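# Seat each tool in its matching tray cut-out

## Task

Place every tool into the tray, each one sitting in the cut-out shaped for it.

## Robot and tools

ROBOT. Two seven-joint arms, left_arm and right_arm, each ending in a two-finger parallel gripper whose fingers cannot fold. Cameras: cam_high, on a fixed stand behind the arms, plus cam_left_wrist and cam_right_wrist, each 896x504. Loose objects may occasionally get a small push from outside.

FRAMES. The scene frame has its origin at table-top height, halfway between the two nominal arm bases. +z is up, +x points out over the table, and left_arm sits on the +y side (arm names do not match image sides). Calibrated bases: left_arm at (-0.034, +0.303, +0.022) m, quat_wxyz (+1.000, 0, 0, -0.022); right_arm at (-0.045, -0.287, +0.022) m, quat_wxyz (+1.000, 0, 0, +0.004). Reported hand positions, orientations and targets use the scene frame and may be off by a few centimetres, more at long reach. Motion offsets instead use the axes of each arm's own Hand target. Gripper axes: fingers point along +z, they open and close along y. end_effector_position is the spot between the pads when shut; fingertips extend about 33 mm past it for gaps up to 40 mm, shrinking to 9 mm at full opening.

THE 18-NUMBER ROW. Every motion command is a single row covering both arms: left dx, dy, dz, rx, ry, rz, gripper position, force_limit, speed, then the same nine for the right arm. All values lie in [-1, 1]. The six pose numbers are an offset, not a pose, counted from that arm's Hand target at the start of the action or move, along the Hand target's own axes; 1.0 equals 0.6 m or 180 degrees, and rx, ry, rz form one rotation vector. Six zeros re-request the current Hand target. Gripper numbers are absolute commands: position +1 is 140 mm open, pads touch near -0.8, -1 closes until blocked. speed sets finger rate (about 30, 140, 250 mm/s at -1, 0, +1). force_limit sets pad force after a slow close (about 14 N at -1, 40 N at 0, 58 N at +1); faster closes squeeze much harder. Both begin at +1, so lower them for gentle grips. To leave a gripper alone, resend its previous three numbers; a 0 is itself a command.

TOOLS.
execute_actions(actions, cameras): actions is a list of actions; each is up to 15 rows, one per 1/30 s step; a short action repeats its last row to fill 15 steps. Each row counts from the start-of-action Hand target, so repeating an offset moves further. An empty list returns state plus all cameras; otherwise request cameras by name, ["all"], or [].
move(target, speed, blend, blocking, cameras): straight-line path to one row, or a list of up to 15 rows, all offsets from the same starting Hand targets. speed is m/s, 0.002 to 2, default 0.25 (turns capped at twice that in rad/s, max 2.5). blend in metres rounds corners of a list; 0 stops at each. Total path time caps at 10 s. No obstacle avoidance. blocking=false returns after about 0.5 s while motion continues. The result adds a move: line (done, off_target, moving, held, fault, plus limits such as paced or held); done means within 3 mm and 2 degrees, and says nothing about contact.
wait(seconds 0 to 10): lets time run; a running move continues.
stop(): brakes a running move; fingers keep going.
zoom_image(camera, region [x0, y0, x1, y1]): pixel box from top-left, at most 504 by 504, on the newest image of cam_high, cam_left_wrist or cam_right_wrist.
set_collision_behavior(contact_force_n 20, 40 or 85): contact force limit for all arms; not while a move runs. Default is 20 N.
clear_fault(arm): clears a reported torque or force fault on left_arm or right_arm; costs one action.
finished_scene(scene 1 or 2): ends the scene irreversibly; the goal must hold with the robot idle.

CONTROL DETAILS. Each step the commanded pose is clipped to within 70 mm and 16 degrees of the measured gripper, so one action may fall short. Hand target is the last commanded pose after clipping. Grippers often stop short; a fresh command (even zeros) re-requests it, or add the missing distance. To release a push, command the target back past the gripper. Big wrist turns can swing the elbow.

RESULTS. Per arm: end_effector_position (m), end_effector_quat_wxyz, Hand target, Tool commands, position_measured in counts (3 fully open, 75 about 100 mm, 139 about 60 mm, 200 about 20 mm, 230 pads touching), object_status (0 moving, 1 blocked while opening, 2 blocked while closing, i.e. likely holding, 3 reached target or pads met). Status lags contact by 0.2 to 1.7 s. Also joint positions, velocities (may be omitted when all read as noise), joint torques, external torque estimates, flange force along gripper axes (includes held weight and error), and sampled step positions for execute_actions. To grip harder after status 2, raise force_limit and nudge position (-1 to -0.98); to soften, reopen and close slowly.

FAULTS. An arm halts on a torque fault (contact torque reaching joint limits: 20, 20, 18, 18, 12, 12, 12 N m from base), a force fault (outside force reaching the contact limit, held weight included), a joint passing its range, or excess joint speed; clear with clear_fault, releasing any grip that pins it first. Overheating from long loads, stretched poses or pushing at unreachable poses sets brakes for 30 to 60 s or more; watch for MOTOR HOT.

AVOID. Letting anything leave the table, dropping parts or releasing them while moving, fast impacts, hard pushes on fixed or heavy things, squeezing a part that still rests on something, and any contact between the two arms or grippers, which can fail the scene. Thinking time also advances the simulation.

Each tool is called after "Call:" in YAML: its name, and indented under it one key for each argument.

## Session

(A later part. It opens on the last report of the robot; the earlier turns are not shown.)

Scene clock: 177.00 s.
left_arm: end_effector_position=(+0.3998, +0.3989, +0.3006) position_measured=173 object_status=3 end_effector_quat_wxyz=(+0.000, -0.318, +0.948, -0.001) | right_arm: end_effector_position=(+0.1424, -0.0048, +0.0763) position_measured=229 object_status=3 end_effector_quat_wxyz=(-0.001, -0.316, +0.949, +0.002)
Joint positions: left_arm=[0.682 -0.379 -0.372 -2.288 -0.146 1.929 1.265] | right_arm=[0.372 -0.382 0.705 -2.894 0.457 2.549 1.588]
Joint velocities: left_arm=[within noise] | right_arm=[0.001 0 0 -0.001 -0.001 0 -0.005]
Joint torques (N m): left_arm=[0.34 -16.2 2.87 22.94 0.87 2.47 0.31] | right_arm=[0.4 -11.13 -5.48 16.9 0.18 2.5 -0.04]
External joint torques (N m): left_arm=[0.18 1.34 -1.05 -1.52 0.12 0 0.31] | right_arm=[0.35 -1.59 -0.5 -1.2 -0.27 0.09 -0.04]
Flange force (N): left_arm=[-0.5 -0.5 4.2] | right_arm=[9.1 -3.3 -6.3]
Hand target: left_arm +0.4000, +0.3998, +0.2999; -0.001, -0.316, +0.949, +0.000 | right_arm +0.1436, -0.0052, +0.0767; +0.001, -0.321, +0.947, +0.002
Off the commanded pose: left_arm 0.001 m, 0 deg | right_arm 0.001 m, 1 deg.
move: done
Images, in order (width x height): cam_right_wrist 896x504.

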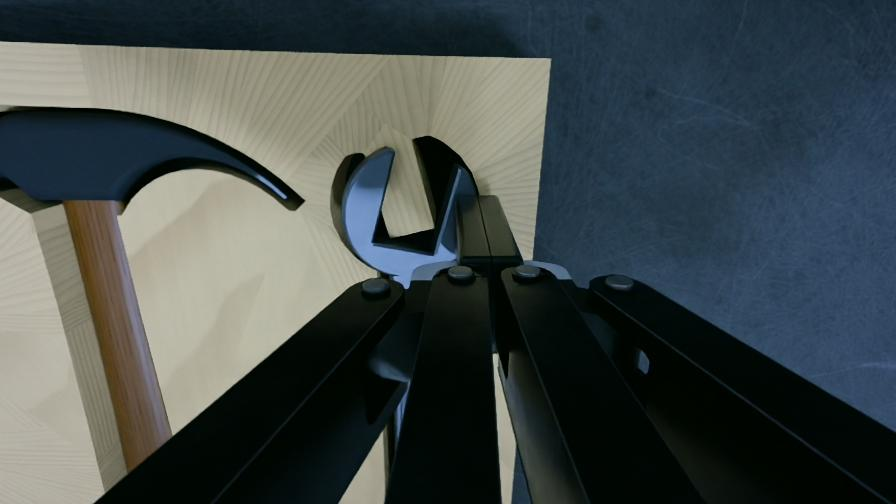

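Call:
move:
  target:
    - [0,0,0,0,0,0,-0.35,0,-1,0,0,-0.05,0,0,0,-0.35,0,-0.5]
    - [0,0,0,0,0,0,-0.35,0,-1,-0.054,-0.04,-0.05,0,0,0,-0.35,0,-0.5]
    - [0,0,0,0,0,0,-0.35,0,-1,-0.054,-0.04,-0.02,0,0,0,-0.35,0,-0.5]
  cameras: ["cam_right_wrist"]
  speed: 0.1

Call:
zoom_image:
  camera: "cam_right_wrist"
  region: [340, 40, 640, 300]

Call:
zoom_image:
  camera: "cam_high"
  region: [460, 140, 540, 260]

Scene clock: 186.33 s.
left_arm: end_effector_position=(+0.3998, +0.3989, +0.3006) position_measured=173 object_status=3 end_effector_quat_wxyz=(+0.000, -0.318, +0.948, -0.001) | right_arm: end_effector_position=(+0.1832, -0.0044, +0.0892) position_measured=173 object_status=3 end_effector_quat_wxyz=(+0.000, -0.320, +0.947, +0.002)
Joint positions: left_arm=[0.682 -0.379 -0.372 -2.288 -0.146 1.929 1.265] | right_arm=[0.29 -0.334 0.659 -2.82 0.362 2.524 1.549]
Joint velocities: left_arm=[within noise] | right_arm=[-0.002 0 0.001 0.001 0.001 0.005 0]
Joint torques (N m): left_arm=[0.41 -16.23 2.81 23 0.87 2.46 0.3] | right_arm=[-0.38 -12.06 -3.93 18.06 0.23 2.5 0.1]
External joint torques (N m): left_arm=[0.44 1.33 -0.91 -1.47 0.12 0 0.3] | right_arm=[-0.47 -0.31 0.53 -0.93 -0.23 0.06 0.1]
Flange force (N): left_arm=[-0.8 -0.3 4.0] | right_arm=[1.3 -0.1 1.2]
Hand target: left_arm +0.4000, +0.3998, +0.2999; -0.001, -0.316, +0.949, +0.000 | right_arm +0.1839, -0.0046, +0.0887; +0.001, -0.321, +0.947, +0.002
Off the commanded pose: left_arm 0.001 m, 0 deg | right_arm 0.001 m, 0 deg.
move: done
Images, in order (width x height): cam_right_wrist 896x504.

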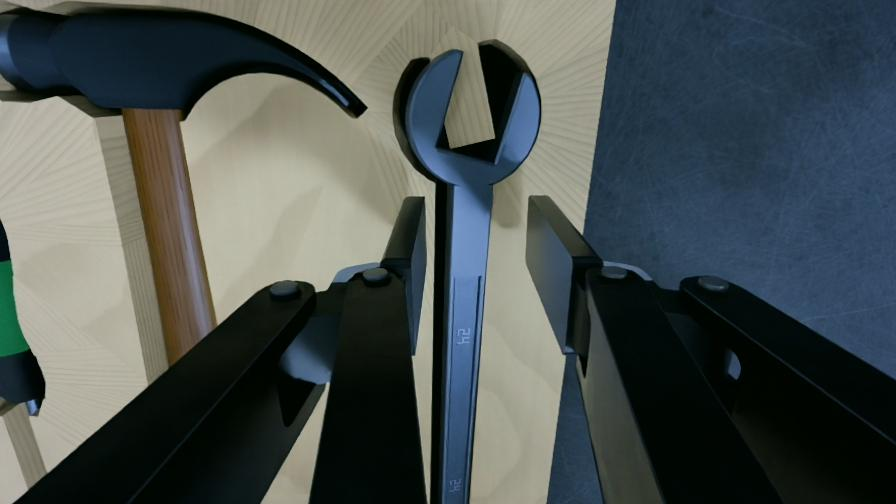

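Scaled by 1.680 from the camera's 896x504 image, which has a finer 1280x720 frame.

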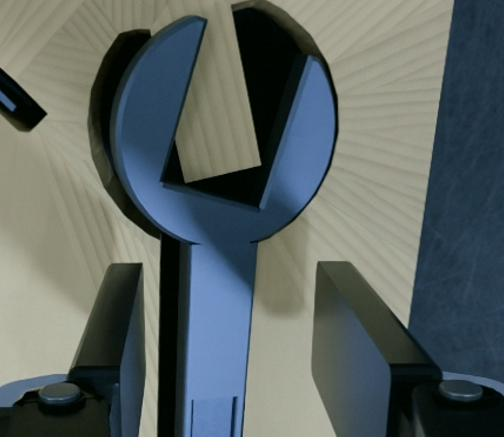

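This scene's latest camera images include none from cam_high. They are from: cam_right_wrist. cam_high's image comes with the result of a call that names it in "cameras".

Call:
move:
  target:
    - [0,0,0,0,0,0,-0.35,0,-1,-0.003,-0.004,0.0225,0,0,0,-0.35,0,-0.5]
    - [0,0,0,0,0,0,-0.35,0,-1,-0.003,-0.004,0.0225,0,0,0,-1,0,-1]
  cameras: ["cam_high","cam_right_wrist"]
  speed: 0.03

Call:
zoom_image:
  camera: "cam_right_wrist"
  region: [340, 40, 640, 300]

Call:
zoom_image:
  camera: "cam_high"
  region: [460, 140, 540, 260]

Scene clock: 189.77 s.
left_arm: end_effector_position=(+0.3998, +0.3989, +0.3006) position_measured=173 object_status=3 end_effector_quat_wxyz=(+0.000, -0.318, +0.948, -0.001) | right_arm: end_effector_position=(+0.1916, -0.0054, +0.0786) position_measured=232 object_status=3 end_effector_quat_wxyz=(+0.006, -0.320, +0.948, +0.002)
Joint positions: left_arm=[0.682 -0.379 -0.372 -2.288 -0.146 1.929 1.265] | right_arm=[0.249 -0.291 0.687 -2.822 0.342 2.58 1.552]
Joint torques (N m): left_arm=[0.4 -16.23 2.85 23.02 0.87 2.47 0.33] | right_arm=[2.25 -8.78 -2.73 15.65 1.02 2.13 0.09]
External joint torques (N m): left_arm=[0.33 1.41 -0.98 -1.52 0.13 -0.01 0.33] | right_arm=[2.25 3.46 1.37 -2.83 0.58 -0.34 0.09]
Flange force (N): left_arm=[-0.9 -0.4 4.2] | right_arm=[3.2 4.2 10.9]
Hand target: left_arm +0.4000, +0.3998, +0.2999; -0.001, -0.316, +0.949, +0.000 | right_arm +0.1868, -0.0054, +0.0752; +0.001, -0.321, +0.947, +0.002
Off the commanded pose: left_arm 0.001 m, 0 deg | right_arm 0.006 m, 1 deg.
move: off_target (right_arm)
Images, in order (width x height): cam_high 896x504, cam_right_wrist 896x504.

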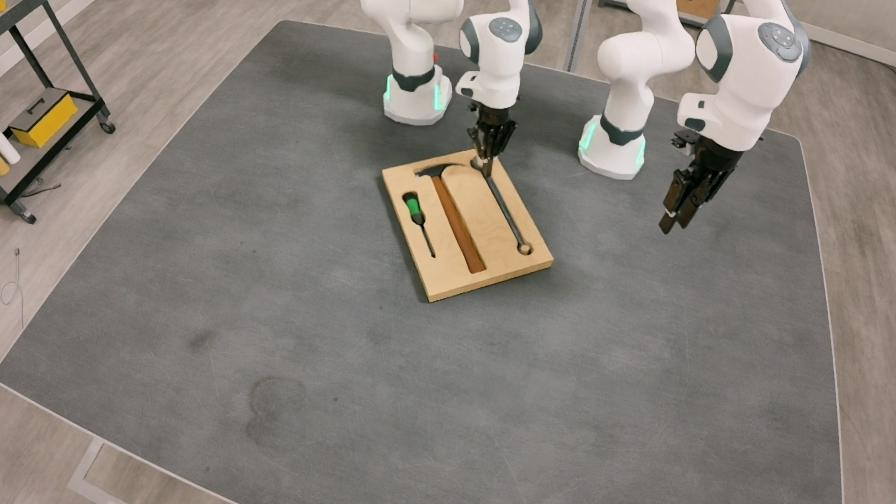

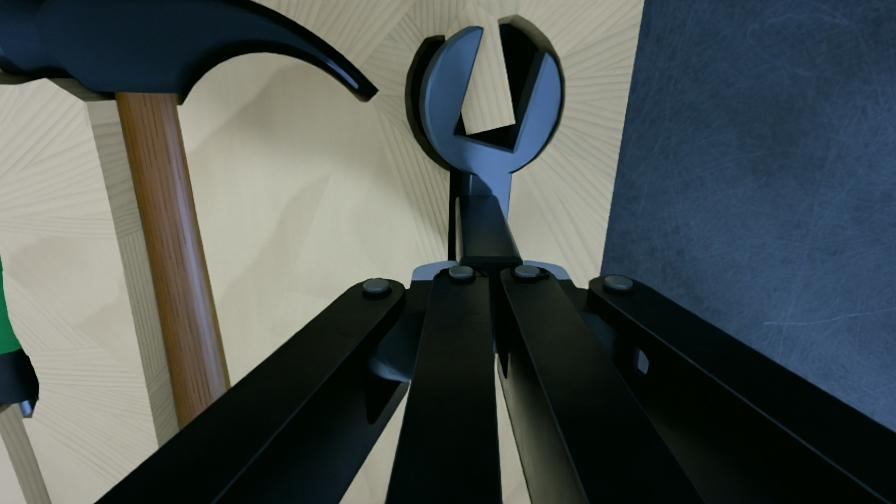

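Scaled by 1.680 from the camera's 896x504 image, which has a finer 1280x720 frame.

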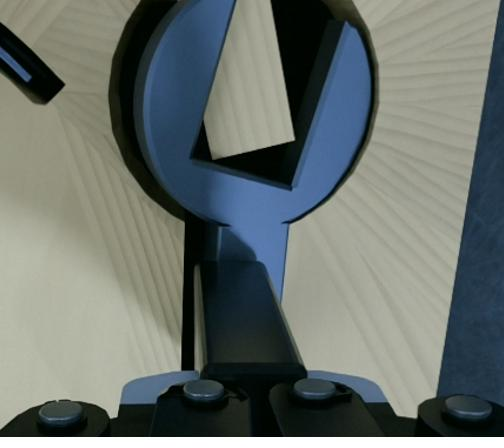

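Scaled by 4.200 from the camera's 896x504 image, which has a finer 1280x720 frame.

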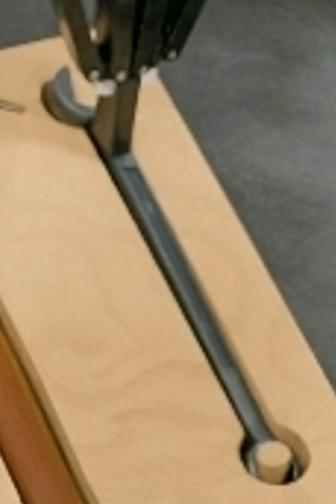

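Call:
move:
  target:
    - [0,0,0,0,0,0,-0.35,0,-1,0,0,-0.04,0,0,0,-0.8,0,-0.5]
    - [0,0,0,0,0,0,-0.35,0,-1,0.077,-0.0215,-0.04,0,0,0.07,-0.45,0,-0.5]
    - [0,0,0,0,0,0,-0.35,0,-1,0.077,-0.0215,-0.022,0,0,0.07,-0.45,0,-0.5]
  cameras: ["cam_right_wrist"]
  speed: 0.1

Call:
zoom_image:
  camera: "cam_right_wrist"
  region: [340, 120, 640, 380]

Scene clock: 196.10 s.
left_arm: end_effector_position=(+0.3998, +0.3989, +0.3006) position_measured=173 object_status=3 end_effector_quat_wxyz=(+0.000, -0.318, +0.948, -0.001) | right_arm: end_effector_position=(+0.1579, -0.0436, +0.0890) position_measured=186 object_status=3 end_effector_quat_wxyz=(+0.001, -0.220, +0.976, +0.001)
Joint positions: left_arm=[0.682 -0.379 -0.372 -2.288 -0.146 1.929 1.265] | right_arm=[0.329 -0.511 0.662 -2.95 0.506 2.472 1.652]
Joint velocities: left_arm=[within noise] | right_arm=[0.001 0.001 -0.001 0.001 0 0.004 -0.001]
Joint torques (N m): left_arm=[0.29 -16.19 2.84 22.99 0.86 2.46 0.27] | right_arm=[-0.24 -7.54 -5.56 17.68 0.88 2.54 0.32]
External joint torques (N m): left_arm=[0.2 1.35 -1 -1.5 0.11 -0.02 0.27] | right_arm=[-0.36 -0.32 0.23 -1.14 0.38 0.1 0.32]
Flange force (N): left_arm=[-0.6 -0.6 4.1] | right_arm=[3.5 -0.7 0.7]
Hand target: left_arm +0.4000, +0.3998, +0.2999; -0.001, -0.316, +0.949, +0.000 | right_arm +0.1579, -0.0437, +0.0882; +0.001, -0.215, +0.977, +0.002
Off the commanded pose: left_arm 0.001 m, 0 deg | right_arm 0.001 m, 1 deg.
move: done
Images, in order (width x height): cam_right_wrist 896x504.

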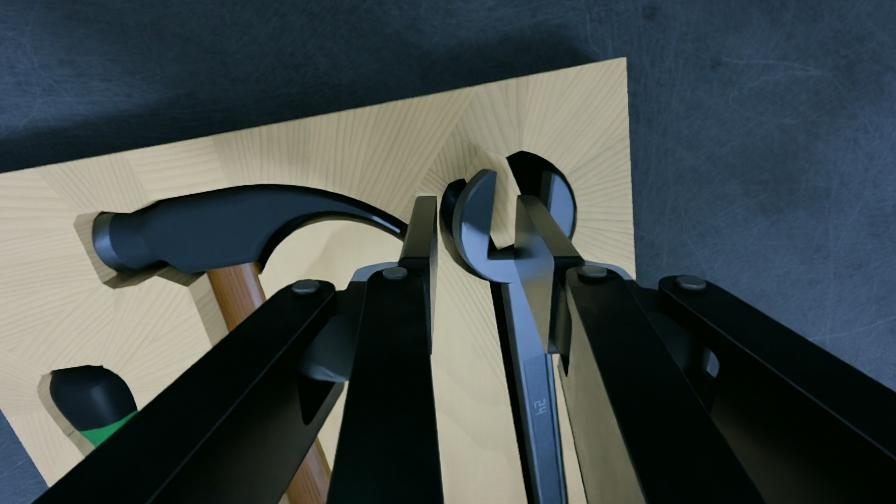

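Scaled by 1.680 from the camera's 896x504 image, which has a finer 1280x720 frame.

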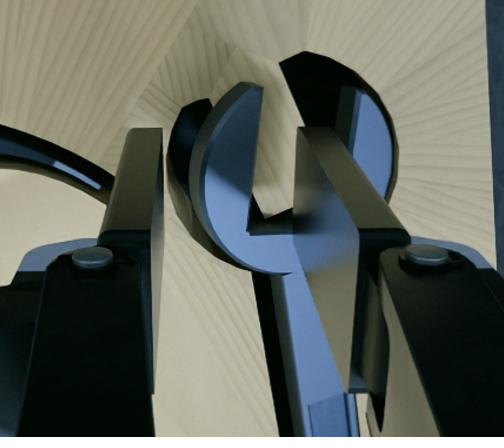

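Call:
move:
  target:
    - [0,0,0,0,0,0,-0.35,0,-1,0.005,-0.002,0.019,0,0,0,-0.45,0,-0.5]
    - [0,0,0,0,0,0,-0.35,0,-1,0.005,-0.002,0.019,0,0,0,-1,0,-1]
  cameras: ["cam_high","cam_right_wrist"]
  speed: 0.03

Call:
zoom_image:
  camera: "cam_right_wrist"
  region: [340, 120, 640, 380]

Scene clock: 198.83 s.
left_arm: end_effector_position=(+0.3998, +0.3989, +0.3006) position_measured=173 object_status=3 end_effector_quat_wxyz=(+0.000, -0.318, +0.948, -0.001) | right_arm: end_effector_position=(+0.1560, -0.0457, +0.0777) position_measured=211 object_status=2 end_effector_quat_wxyz=(+0.001, -0.215, +0.977, +0.001)
Joint positions: left_arm=[0.682 -0.379 -0.372 -2.288 -0.146 1.929 1.265] | right_arm=[0.329 -0.477 0.674 -2.966 0.516 2.521 1.659]
Joint velocities: left_arm=[within noise] | right_arm=[0 0.001 0.001 0 0 0 0.004]
Joint torques (N m): left_arm=[0.37 -16.19 2.83 23.01 0.87 2.47 0.36] | right_arm=[0.82 -7.8 -5.4 16.93 0.46 2.53 -0.14]
External joint torques (N m): left_arm=[0.38 1.51 -0.93 -1.54 0.13 -0.01 0.36] | right_arm=[0.82 -0.12 0.12 -1.28 -0.02 0.08 -0.14]
Flange force (N): left_arm=[-1.1 -0.3 4.3] | right_arm=[6.0 -1.4 0.0]
Hand target: left_arm +0.4000, +0.3998, +0.2999; -0.001, -0.316, +0.949, +0.000 | right_arm +0.1557, -0.0460, +0.0768; +0.001, -0.215, +0.977, +0.002
Off the commanded pose: left_arm 0.001 m, 0 deg | right_arm 0.001 m, 0 deg.
move: done
Images, in order (width x height): cam_high 896x504, cam_right_wrist 896x504.

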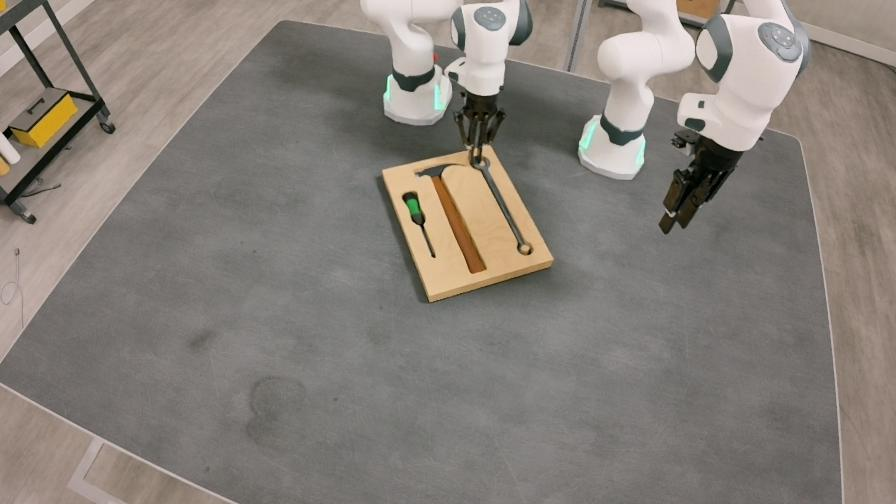

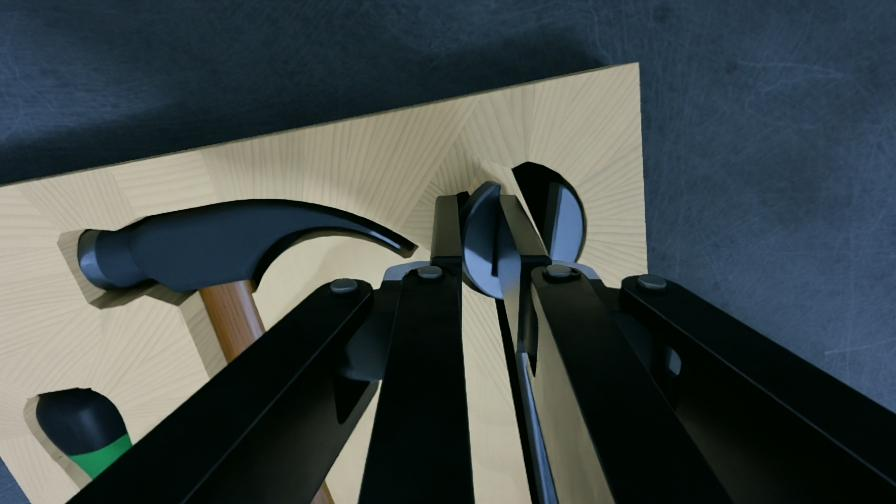

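Scaled by 1.680 from the camera's 896x504 image, which has a finer 1280x720 frame.

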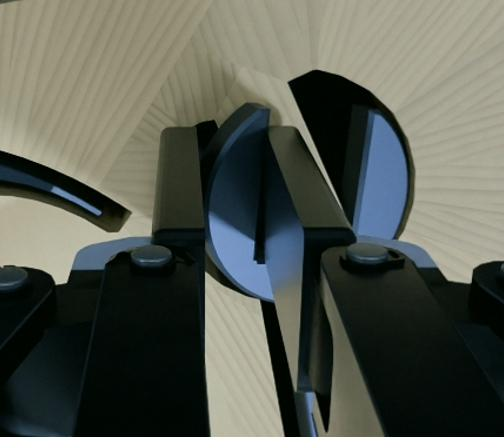

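Call:
move:
  target: [0,0,0,0,0,0,-0.35,0,-1,0,0,-0.025,0,0,0,-1,0,-1]
  cameras: ["cam_high","cam_right_wrist"]
  speed: 0.03

Call:
zoom_image:
  camera: "cam_high"
  region: [440, 120, 560, 260]

Scene clock: 201.97 s.
left_arm: end_effector_position=(+0.3998, +0.3989, +0.3006) position_measured=173 object_status=3 end_effector_quat_wxyz=(+0.000, -0.318, +0.948, -0.001) | right_arm: end_effector_position=(+0.1568, -0.0465, +0.0910) position_measured=211 object_status=2 end_effector_quat_wxyz=(+0.002, -0.210, +0.978, +0.003)
Joint positions: left_arm=[0.682 -0.379 -0.372 -2.288 -0.146 1.929 1.265] | right_arm=[0.338 -0.532 0.651 -2.96 0.515 2.462 1.661]
Joint velocities: left_arm=[within noise] | right_arm=[0 -0.001 -0.001 0.001 -0.001 -0.003 0.001]
Joint torques (N m): left_arm=[0.4 -16.21 2.85 22.92 0.87 2.46 0.31] | right_arm=[1.54 -8.4 -5.78 18.44 0.31 1.47 -0.22]
External joint torques (N m): left_arm=[0.26 1.35 -1.06 -1.57 0.12 -0.02 0.31] | right_arm=[1.53 -1.63 0.18 -0.45 -0.22 -0.98 -0.22]
Flange force (N): left_arm=[-0.5 -0.5 4.3] | right_arm=[12.3 -2.0 -11.2]
Hand target: left_arm +0.4000, +0.3998, +0.2999; -0.001, -0.316, +0.949, +0.000 | right_arm +0.1557, -0.0461, +0.0918; +0.001, -0.215, +0.977, +0.002
Off the commanded pose: left_arm 0.001 m, 0 deg | right_arm 0.001 m, 1 deg.
move: done
Images, in order (width x height): cam_high 896x504, cam_right_wrist 896x504.

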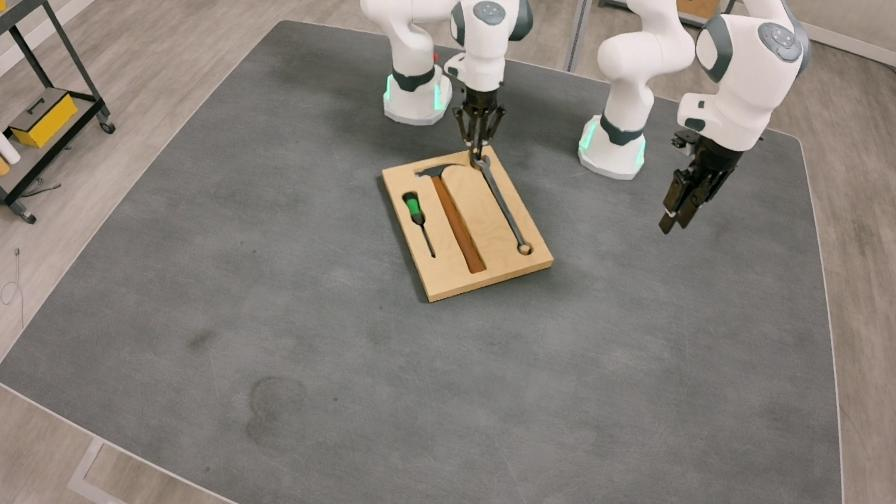

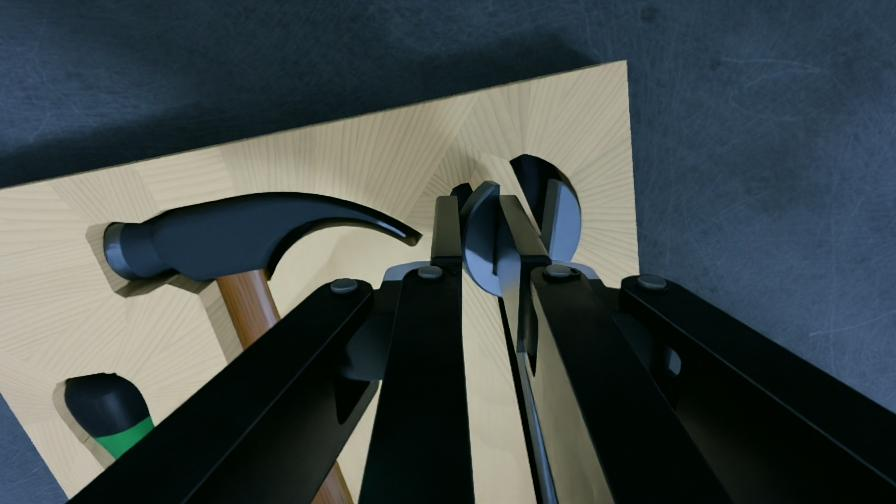

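Scaled by 3.600 from the camera's 896x504 image, which has a finer 1280x720 frame.

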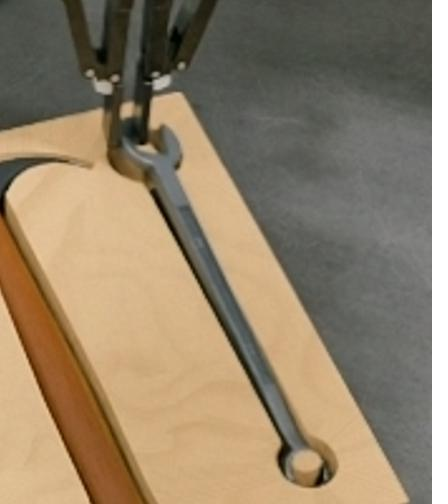

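Call:
move:
  target: [0,0,0,0,0,0,-0.35,0,-1,0,0,-0.038,0,0,0,-1,0,-1]
  cameras: ["cam_high","cam_right_wrist"]
  speed: 0.03

Call:
zoom_image:
  camera: "cam_high"
  region: [440, 120, 560, 260]

Scene clock: 203.63 s.
left_arm: end_effector_position=(+0.3998, +0.3989, +0.3006) position_measured=173 object_status=3 end_effector_quat_wxyz=(+0.000, -0.318, +0.948, -0.001) | right_arm: end_effector_position=(+0.1586, -0.0452, +0.1148) position_measured=212 object_status=0 end_effector_quat_wxyz=(+0.004, -0.210, +0.978, +0.004)
Joint positions: left_arm=[0.682 -0.379 -0.372 -2.288 -0.146 1.929 1.265] | right_arm=[0.346 -0.614 0.621 -2.94 0.502 2.367 1.661]
Joint velocities: left_arm=[within noise] | right_arm=[-0.001 -0.001 0.001 0.001 -0.001 -0.003 0]
Joint torques (N m): left_arm=[0.34 -16.26 2.82 22.98 0.84 2.46 0.33] | right_arm=[1.81 -6.73 -6.4 19.3 0.21 0.87 -0.22]
External joint torques (N m): left_arm=[0.22 1.27 -1.05 -1.46 0.1 -0.01 0.33] | right_arm=[1.74 -1.1 0.19 -0.69 -0.37 -1.59 -0.22]
Flange force (N): left_arm=[-0.5 -0.5 4.0] | right_arm=[12.3 -1.7 -10.3]
Hand target: left_arm +0.4000, +0.3998, +0.2999; -0.001, -0.316, +0.949, +0.000 | right_arm +0.1557, -0.0462, +0.1146; +0.001, -0.215, +0.977, +0.002
Off the commanded pose: left_arm 0.001 m, 0 deg | right_arm 0.003 m, 1 deg.
move: done
Images, in order (width x height): cam_high 896x504, cam_right_wrist 896x504.

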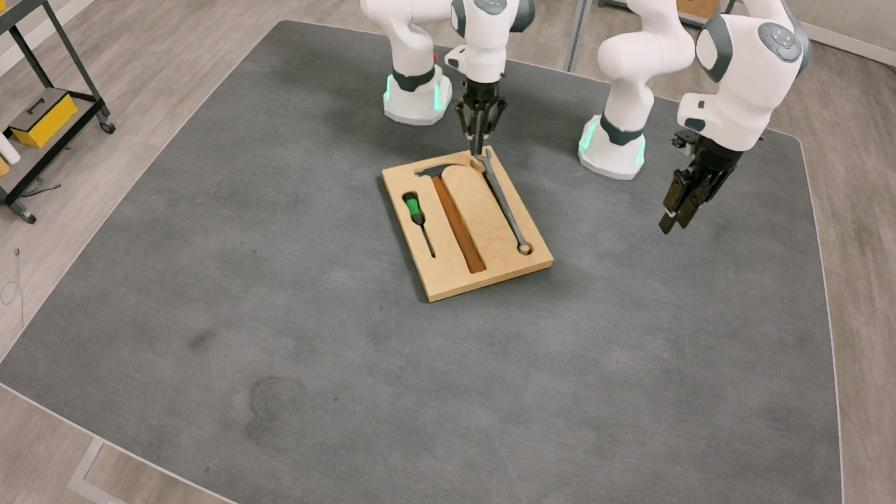

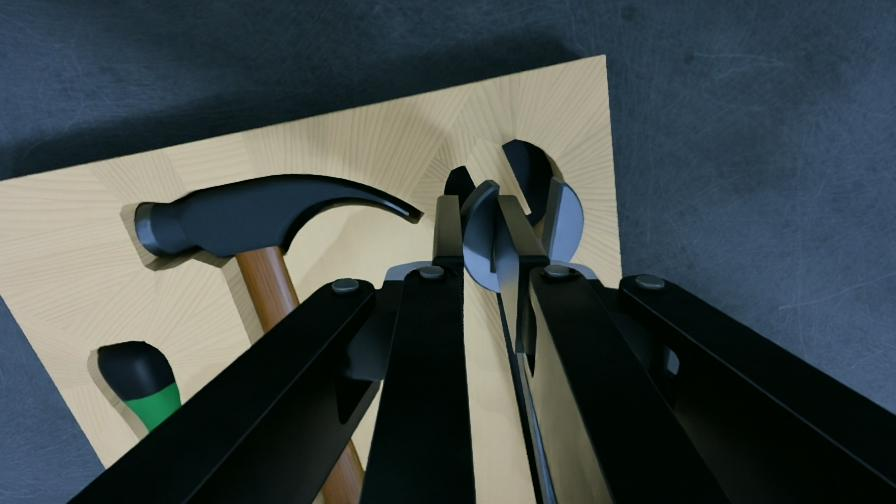

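Scaled by 3.600 from the camera's 896x504 image, which has a finer 1280x720 frame.

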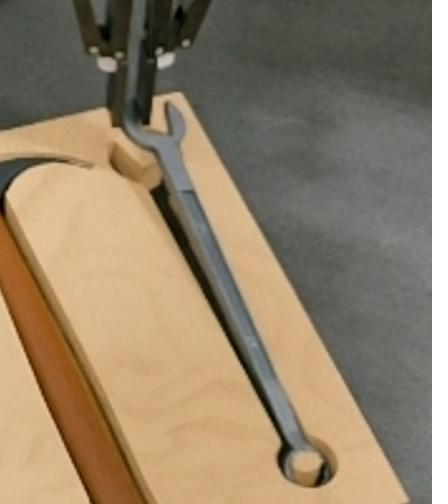

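Call:
execute_actions:
  actions: []

Scene clock: 205.17 s.
left_arm: end_effector_position=(+0.3998, +0.3989, +0.3006) position_measured=173 object_status=3 end_effector_quat_wxyz=(+0.000, -0.318, +0.948, -0.001) | right_arm: end_effector_position=(+0.1586, -0.0451, +0.1148) position_measured=212 object_status=2 end_effector_quat_wxyz=(+0.004, -0.210, +0.978, +0.004)
Joint positions: left_arm=[0.682 -0.379 -0.372 -2.288 -0.146 1.929 1.265] | right_arm=[0.346 -0.614 0.621 -2.94 0.502 2.366 1.661]
Joint velocities: within noise
Joint torques (N m): left_arm=[0.37 -16.17 2.86 23.03 0.86 2.46 0.34] | right_arm=[1.82 -6.78 -6.4 18.83 0.2 0.84 -0.25]
External joint torques (N m): left_arm=[0.29 1.39 -0.97 -1.46 0.12 -0.01 0.34] | right_arm=[1.83 -1.26 0.25 -1.05 -0.38 -1.6 -0.25]
Flange force (N): left_arm=[-0.9 -0.4 4.0] | right_arm=[14.0 -2.3 -10.5]
Hand target: left_arm +0.4000, +0.3998, +0.2999; -0.001, -0.316, +0.949, +0.000 | right_arm +0.1557, -0.0462, +0.1146; +0.001, -0.215, +0.977, +0.002
Tool commands: left_gripper/position=-0.35 left_gripper/force_limit=+0.0 left_gripper/speed=-1.0 right_gripper/position=-1.0 right_gripper/force_limit=+0.0 right_gripper/speed=-1.0
Off the commanded pose: left_arm 0.001 m, 0 deg | right_arm 0.003 m, 1 deg.

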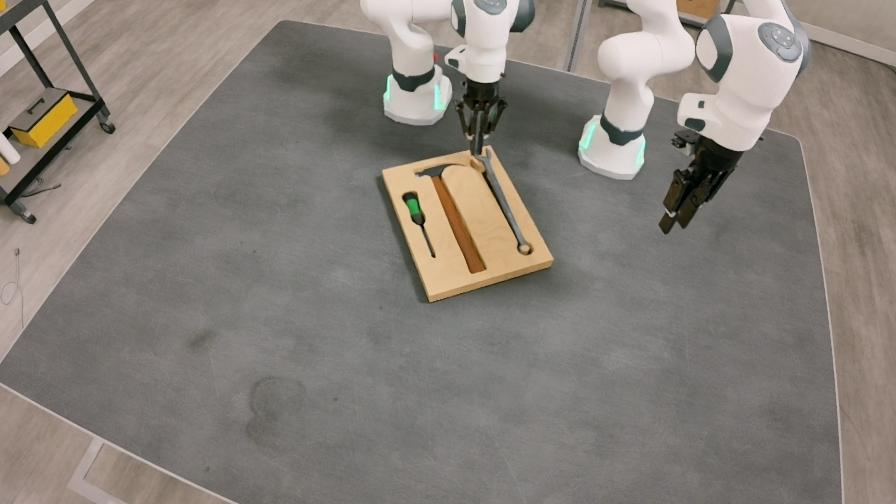

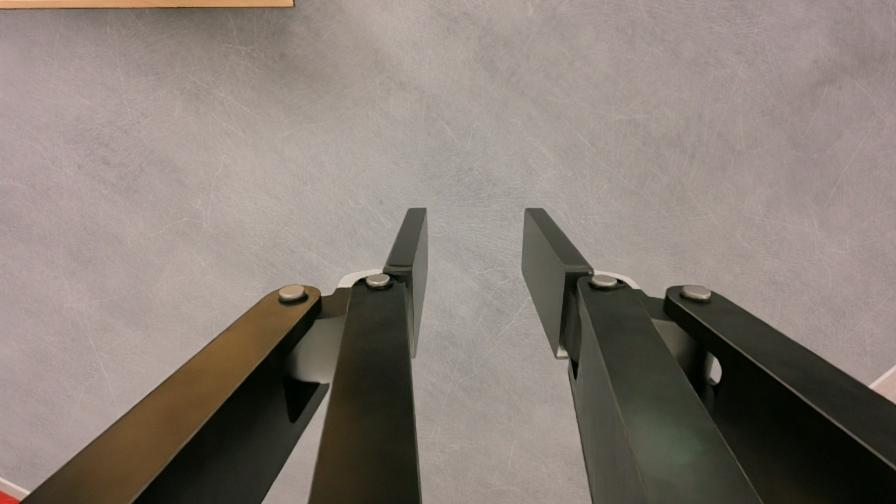

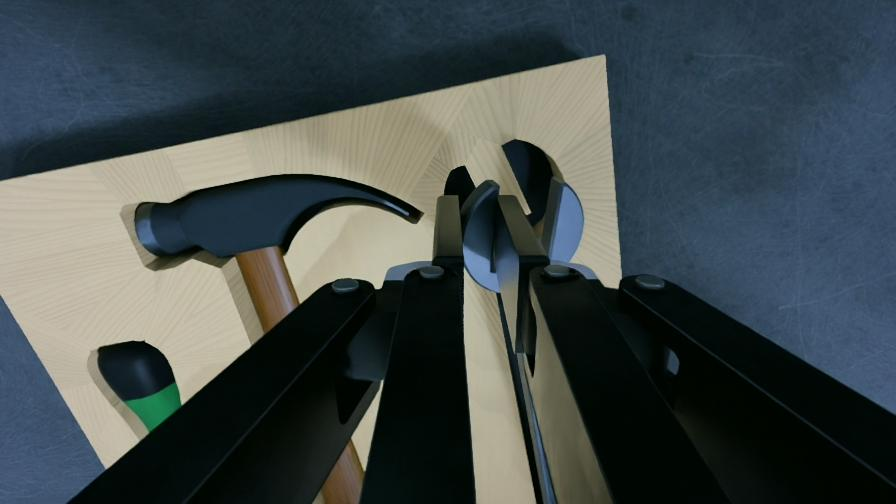

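Call:
move:
  target:
    - [0.3065,-0.187,0,0,0,-0.5,-0.35,0,-1,0,0,0,0,0,0,-1,0,-1]
  speed: 0.3

Scene clock: 210.20 s.
left_arm: end_effector_position=(+0.3200, +0.2010, +0.3001) position_measured=173 object_status=3 end_effector_quat_wxyz=(+0.001, +0.893, -0.450, -0.001) | right_arm: end_effector_position=(+0.1586, -0.0451, +0.1148) position_measured=212 object_status=2 end_effector_quat_wxyz=(+0.004, -0.210, +0.978, +0.004)
Joint positions: left_arm=[1.024 -1.118 -0.88 -2.422 -0.766 1.521 -0.191] | right_arm=[0.346 -0.615 0.621 -2.94 0.502 2.366 1.661]
Joint velocities: left_arm=[-0.001 0 0.002 0 0.001 -0.001 -0.005] | right_arm=[within noise]
Joint torques (N m): left_arm=[0.71 9.07 16.8 16.01 0.42 2.32 -0.15] | right_arm=[1.77 -6.81 -6.37 18.9 0.22 0.82 -0.24]
External joint torques (N m): left_arm=[0.78 -1.13 -2.17 -1.12 -0.35 -0.29 -0.15] | right_arm=[1.74 -1.19 0.24 -1.07 -0.37 -1.63 -0.24]
Flange force (N): left_arm=[1.9 0.5 6.0] | right_arm=[13.6 -2.3 -10.4]
Hand target: left_arm +0.3200, +0.1997, +0.3002; +0.001, +0.894, -0.447, -0.001 | right_arm +0.1557, -0.0462, +0.1146; +0.001, -0.215, +0.977, +0.002
Off the commanded pose: left_arm 0.001 m, 0 deg | right_arm 0.003 m, 1 deg.
move: done

Call:
move:
  target:
    - [0.147,0.152,0.1,0,0,-0.5,-0.35,0,-1,0,0,0,0,0,0,-1,0,-1]
  speed: 0.3
  cameras: ["all"]

Scene clock: 211.43 s.
left_arm: end_effector_position=(+0.3201, +0.1904, +0.2958) position_measured=173 object_status=3 end_effector_quat_wxyz=(-0.004, +0.911, -0.413, +0.001) | right_arm: end_effector_position=(+0.1586, -0.0451, +0.1148) position_measured=212 object_status=2 end_effector_quat_wxyz=(+0.004, -0.210, +0.978, +0.004)
Joint positions: left_arm=[1.037 -1.167 -0.903 -2.422 -0.807 1.498 -0.271] | right_arm=[0.346 -0.615 0.621 -2.94 0.502 2.366 1.661]
Joint velocities: left_arm=[0 -0.001 0.001 0 -0.002 0 0.006] | right_arm=[within noise]
Joint torques (N m): left_arm=[0.73 11.57 18.3 14.71 0.77 2.66 0.24] | right_arm=[1.74 -6.78 -6.38 18.83 0.23 0.82 -0.21]
External joint torques (N m): left_arm=[0.79 -0.05 -1.48 -1.47 -0.01 0.02 0.24] | right_arm=[1.74 -1.25 0.26 -1.12 -0.35 -1.63 -0.21]
Flange force (N): left_arm=[-0.1 -1.7 5.3] | right_arm=[14.0 -2.3 -10.5]
Hand target: left_arm +0.3201, +0.1915, +0.2960; -0.003, +0.910, -0.415, +0.000 (not the last commanded pose) | right_arm +0.1557, -0.0462, +0.1146; +0.001, -0.215, +0.977, +0.002
Off the commanded pose: left_arm 0.130 m, 86 deg | right_arm 0.003 m, 1 deg.
move: held (left_arm; a check stopped the path); limits=held
pose unreachable (left arm): on one or more control steps of this call, first in action 0 (counted from 0), this arm could not follow its commanded pose, so it was not sent that pose on those steps. It may still have moved: this result reports where it is.
cause: moving toward the commanded pose would bring a part of the arm too close to another arm (a part of this arm just beyond joint 4 (elbow) and a part of the right arm just beyond its joint 5 (forearm roll), at the place that arm is still heading or pushing toward).

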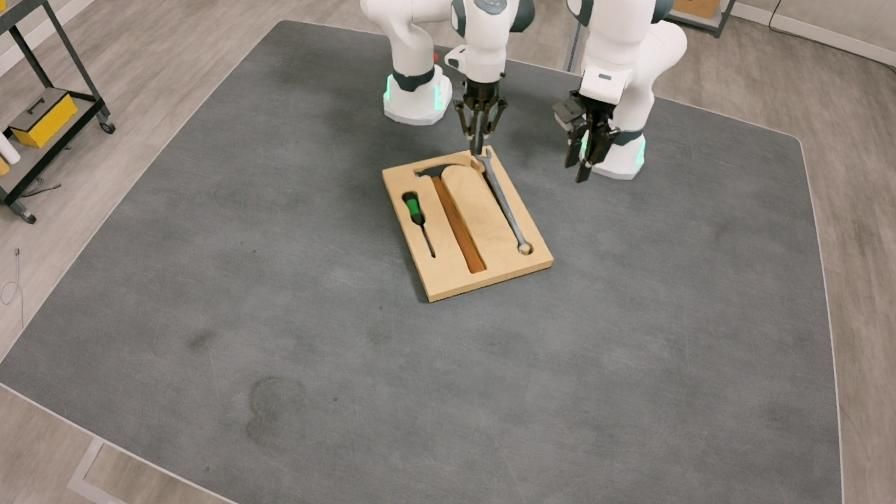

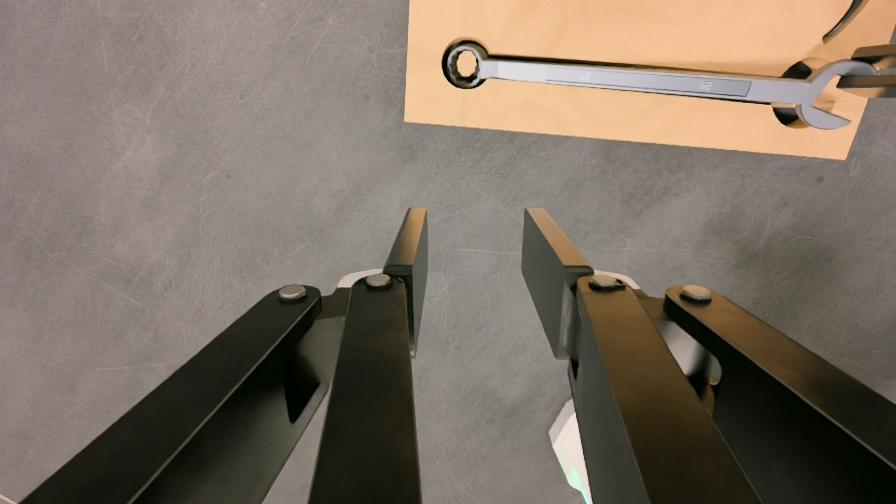

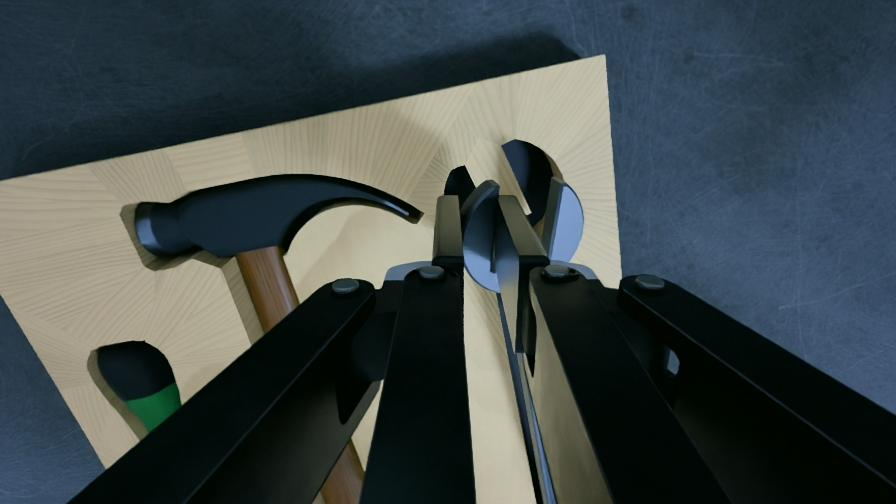

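Call:
move:
  target:
    - [-0.164,-0.319,0,0,0,0.523,-0.35,0,-1,0,0,0.058,0,0,0,-1,0,-1]
  speed: 0.25

Call:
execute_actions:
  actions:
    - [[0,0,0,0,0,0,-0.35,0,-1,0,0,0,0,0,0,-0.45,0,-1]]
  cameras: ["cam_right_wrist"]

Scene clock: 217.40 s.
left_arm: end_effector_position=(+0.4000, +0.3902, +0.2985) position_measured=173 object_status=3 end_effector_quat_wxyz=(+0.003, -0.319, +0.948, +0.002) | right_arm: end_effector_position=(+0.1552, -0.0474, +0.0796) position_measured=212 object_status=2 end_effector_quat_wxyz=(-0.001, -0.211, +0.977, +0.001)
Joint positions: left_arm=[0.708 -0.397 -0.414 -2.303 -0.164 1.938 1.258] | right_arm=[0.346 -0.483 0.648 -2.968 0.502 2.51 1.673]
Joint velocities: left_arm=[0.001 0.001 0 -0.002 0.001 0.001 0.006] | right_arm=[within noise]
Joint torques (N m): left_arm=[-0.23 -15.17 3.84 22.56 1 2.75 0.38] | right_arm=[1.4 -8.25 -4.81 18.42 0.38 2.78 -0.27]
External joint torques (N m): left_arm=[-0.36 1.44 -0.68 -1.93 0.25 0.25 0.38] | right_arm=[1.37 -0.6 0.56 0.07 -0.11 0.36 -0.27]
Flange force (N): left_arm=[0.3 0.2 5.7] | right_arm=[5.1 0.7 -1.1]
Hand target: left_arm +0.4003, +0.3912, +0.2975; +0.003, -0.316, +0.949, +0.002 | right_arm +0.1557, -0.0461, +0.0798; +0.001, -0.215, +0.977, +0.002
Off the commanded pose: left_arm 0.001 m, 0 deg | right_arm 0.002 m, 1 deg.
move: done

Scene clock: 218.23 s.
left_arm: end_effector_position=(+0.4000, +0.3902, +0.2985) position_measured=173 object_status=3 end_effector_quat_wxyz=(+0.003, -0.318, +0.948, +0.002) | right_arm: end_effector_position=(+0.1557, -0.0471, +0.0798) position_measured=186 object_status=0 end_effector_quat_wxyz=(+0.000, -0.211, +0.977, +0.002)
Joint positions: left_arm=[0.708 -0.397 -0.414 -2.303 -0.164 1.938 1.26] | right_arm=[0.346 -0.483 0.648 -2.968 0.502 2.512 1.673]
Joint torques (N m): left_arm=[0.41 -15.28 3.4 22.66 0.87 2.74 0.34] | right_arm=[0.92 -8.26 -5.21 17.38 0.55 2.49 -0.04]
External joint torques (N m): left_arm=[0.31 1.22 -1.05 -1.7 0.11 0.26 0.34] | right_arm=[0.84 -0.55 0.13 -1.01 0.07 0.05 -0.04]
Flange force (N): left_arm=[-0.1 -0.1 5.3] | right_arm=[7.1 -1.3 -1.9]
Hand target: left_arm +0.4003, +0.3912, +0.2975; +0.003, -0.316, +0.949, +0.002 | right_arm +0.1557, -0.0461, +0.0798; +0.001, -0.215, +0.977, +0.002
Off the commanded pose: left_arm 0.001 m, 0 deg | right_arm 0.001 m, 0 deg.
Step readings (end_effector_position of left_arm | right_arm):
0: (+0.4000, +0.3902, +0.2985) | (+0.1552, -0.0474, +0.0796)
1: (+0.4000, +0.3902, +0.2985) | (+0.1552, -0.0474, +0.0796)
2: (+0.4000, +0.3902, +0.2985) | (+0.1552, -0.0474, +0.0796)
4: (+0.4000, +0.3902, +0.2985) | (+0.1552, -0.0474, +0.0796)
8: (+0.4000, +0.3902, +0.2985) | (+0.1554, -0.0473, +0.0797)
15: (+0.4000, +0.3902, +0.2985) | (+0.1556, -0.0471, +0.0798)
Images, in order (width x height): cam_right_wrist 896x504.

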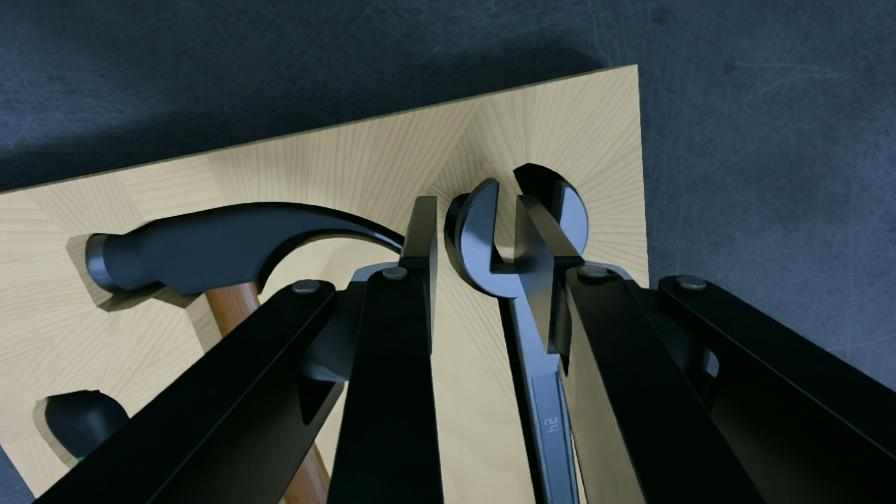

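Call:
move:
  target:
    - [0,0,0,0,0,0,-0.35,0,-1,0,0,-0.1,0,0,0,-0.35,0,-1]
    - [0,0,0,0,0,0,-0.35,0,-1,-0.2165,0.0635,-0.1,0,0,-0.068,-0.35,0,-1]
  speed: 0.2
  cameras: ["cam_right_wrist"]

Scene clock: 222.20 s.
left_arm: end_effector_position=(+0.4000, +0.3902, +0.2985) position_measured=173 object_status=3 end_effector_quat_wxyz=(+0.003, -0.318, +0.948, +0.002) | right_arm: end_effector_position=(+0.2564, +0.0426, +0.1400) position_measured=173 object_status=3 end_effector_quat_wxyz=(+0.000, -0.320, +0.948, +0.002)
Joint positions: left_arm=[0.708 -0.397 -0.414 -2.303 -0.164 1.938 1.261] | right_arm=[0.174 -0.189 0.651 -2.532 0.171 2.375 1.621]
Joint torques (N m): left_arm=[0.42 -15.25 3.49 22.64 0.85 2.73 0.32] | right_arm=[-0.19 -17.58 -2.68 20.82 0.24 2.31 0.31]
External joint torques (N m): left_arm=[0.26 1.23 -1.02 -1.68 0.09 0.26 0.31] | right_arm=[-0.33 -0.23 0.36 -0.59 -0.33 -0.13 0.3]
Flange force (N): left_arm=[-0.1 -0.2 5.2] | right_arm=[0.5 0.5 0.8]
Hand target: left_arm +0.4003, +0.3912, +0.2975; +0.003, -0.316, +0.949, +0.002 | right_arm +0.2576, +0.0429, +0.1402; +0.001, -0.318, +0.948, +0.002
Off the commanded pose: left_arm 0.001 m, 0 deg | right_arm 0.001 m, 0 deg.
move: done
Images, in order (width x height): cam_right_wrist 896x504.

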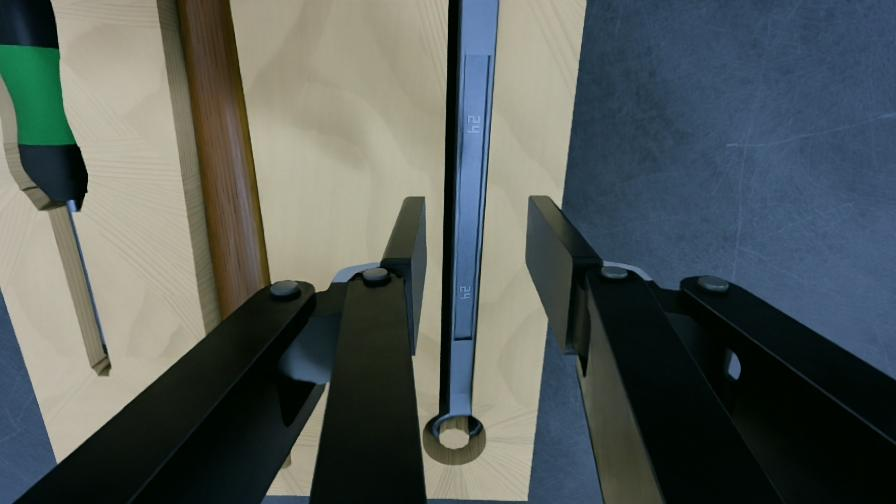

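Call:
move:
  target:
    - [0,0,0,0,0,0,-0.35,0,-1,0,-0.002,0.1075,0,0,0.016,-0.35,0,-1]
    - [0,0,0,0,0,0,-0.35,0,-1,0,-0.002,0.1075,0,0,0.016,-1,0,-1]
  speed: 0.12
  cameras: ["cam_right_wrist"]

Scene clock: 226.03 s.
left_arm: end_effector_position=(+0.4000, +0.3902, +0.2985) position_measured=173 object_status=3 end_effector_quat_wxyz=(+0.003, -0.318, +0.948, +0.002) | right_arm: end_effector_position=(+0.2572, +0.0412, +0.0755) position_measured=231 object_status=0 end_effector_quat_wxyz=(-0.001, -0.296, +0.955, +0.001)
Joint positions: left_arm=[0.708 -0.397 -0.414 -2.303 -0.164 1.938 1.261] | right_arm=[0.137 -0.008 0.681 -2.575 0.015 2.569 1.784]
Joint torques (N m): left_arm=[0.4 -15.33 3.41 22.59 0.83 2.73 0.3] | right_arm=[0.38 -20.31 0.12 18.44 0.17 2.48 0.27]
External joint torques (N m): left_arm=[0.25 1.04 -1.09 -1.7 0.08 0.26 0.3] | right_arm=[0.19 -0.17 0.07 -0.61 -0.28 0.04 0.27]
Flange force (N): left_arm=[0.5 -0.1 5.2] | right_arm=[1.0 0.7 1.5]
Hand target: left_arm +0.4003, +0.3912, +0.2975; +0.003, -0.316, +0.949, +0.002 | right_arm +0.2583, +0.0422, +0.0757; +0.001, -0.294, +0.956, +0.002
Off the commanded pose: left_arm 0.001 m, 0 deg | right_arm 0.001 m, 0 deg.
move: done
Images, in order (width x height): cam_right_wrist 896x504.

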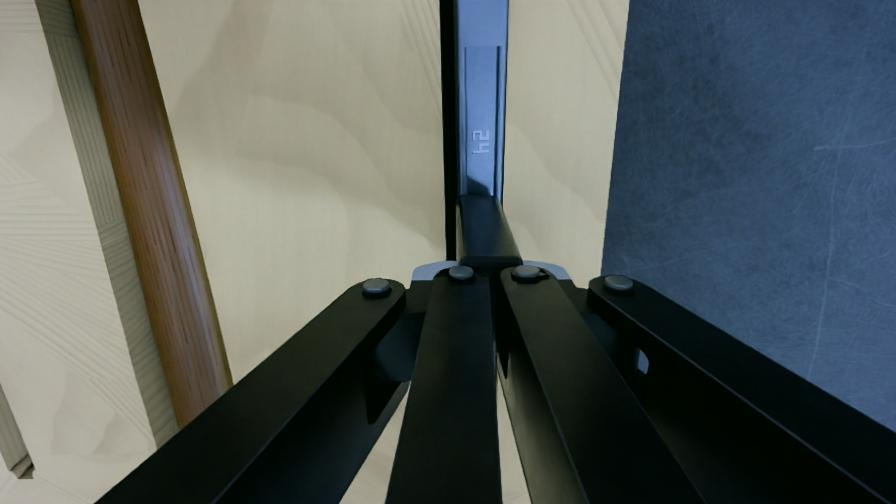

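Call:
move:
  target:
    - [0,0,0,0,0,0,-0.35,0,-1,0,0,-0.083,0,0,0,-0.45,0,-1]
    - [0,0,0,0,0,0,-0.35,0,-1,0.2242,-0.0256,-0.083,0,0,0.052,-0.45,0,-1]
    - [0,0,0,0,0,0,-0.35,0,-1,0.2242,-0.0256,-0.0068,0,0,0.052,-0.45,0,-1]
  speed: 0.2
  cameras: ["cam_right_wrist"]

Scene clock: 231.63 s.
left_arm: end_effector_position=(+0.4000, +0.3902, +0.2985) position_measured=173 object_status=3 end_effector_quat_wxyz=(+0.003, -0.318, +0.948, +0.002) | right_arm: end_effector_position=(+0.1547, -0.0474, +0.0791) position_measured=186 object_status=3 end_effector_quat_wxyz=(+0.000, -0.217, +0.976, +0.001)
Joint positions: left_arm=[0.708 -0.397 -0.414 -2.303 -0.164 1.938 1.261] | right_arm=[0.378 -0.474 0.614 -2.972 0.471 2.521 1.684]
Joint velocities: left_arm=[within noise] | right_arm=[0 0 0.001 0.001 0 0.004 -0.001]
Joint torques (N m): left_arm=[0.42 -15.31 3.41 22.63 0.85 2.76 0.35] | right_arm=[-0.08 -8.55 -4.93 17.84 0.52 2.47 0.14]
External joint torques (N m): left_arm=[0.31 1.3 -1.05 -1.78 0.09 0.27 0.35] | right_arm=[-0.12 -0.37 0.09 -0.52 0.04 0.05 0.14]
Flange force (N): left_arm=[-0.1 -0.1 5.5] | right_arm=[2.3 -0.7 -0.8]
Hand target: left_arm +0.4003, +0.3912, +0.2975; +0.003, -0.316, +0.949, +0.002 | right_arm +0.1557, -0.0462, +0.0794; +0.001, -0.215, +0.977, +0.002
Off the commanded pose: left_arm 0.001 m, 0 deg | right_arm 0.002 m, 0 deg.
move: done
Images, in order (width x height): cam_right_wrist 896x504.

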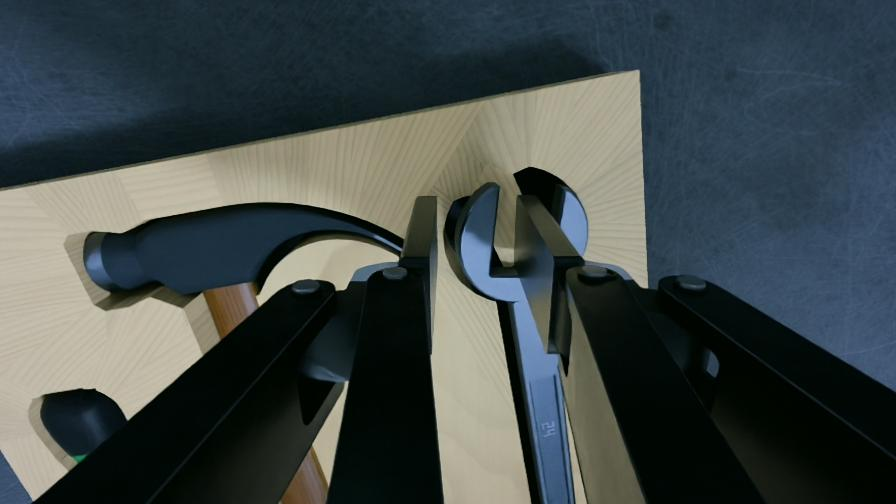

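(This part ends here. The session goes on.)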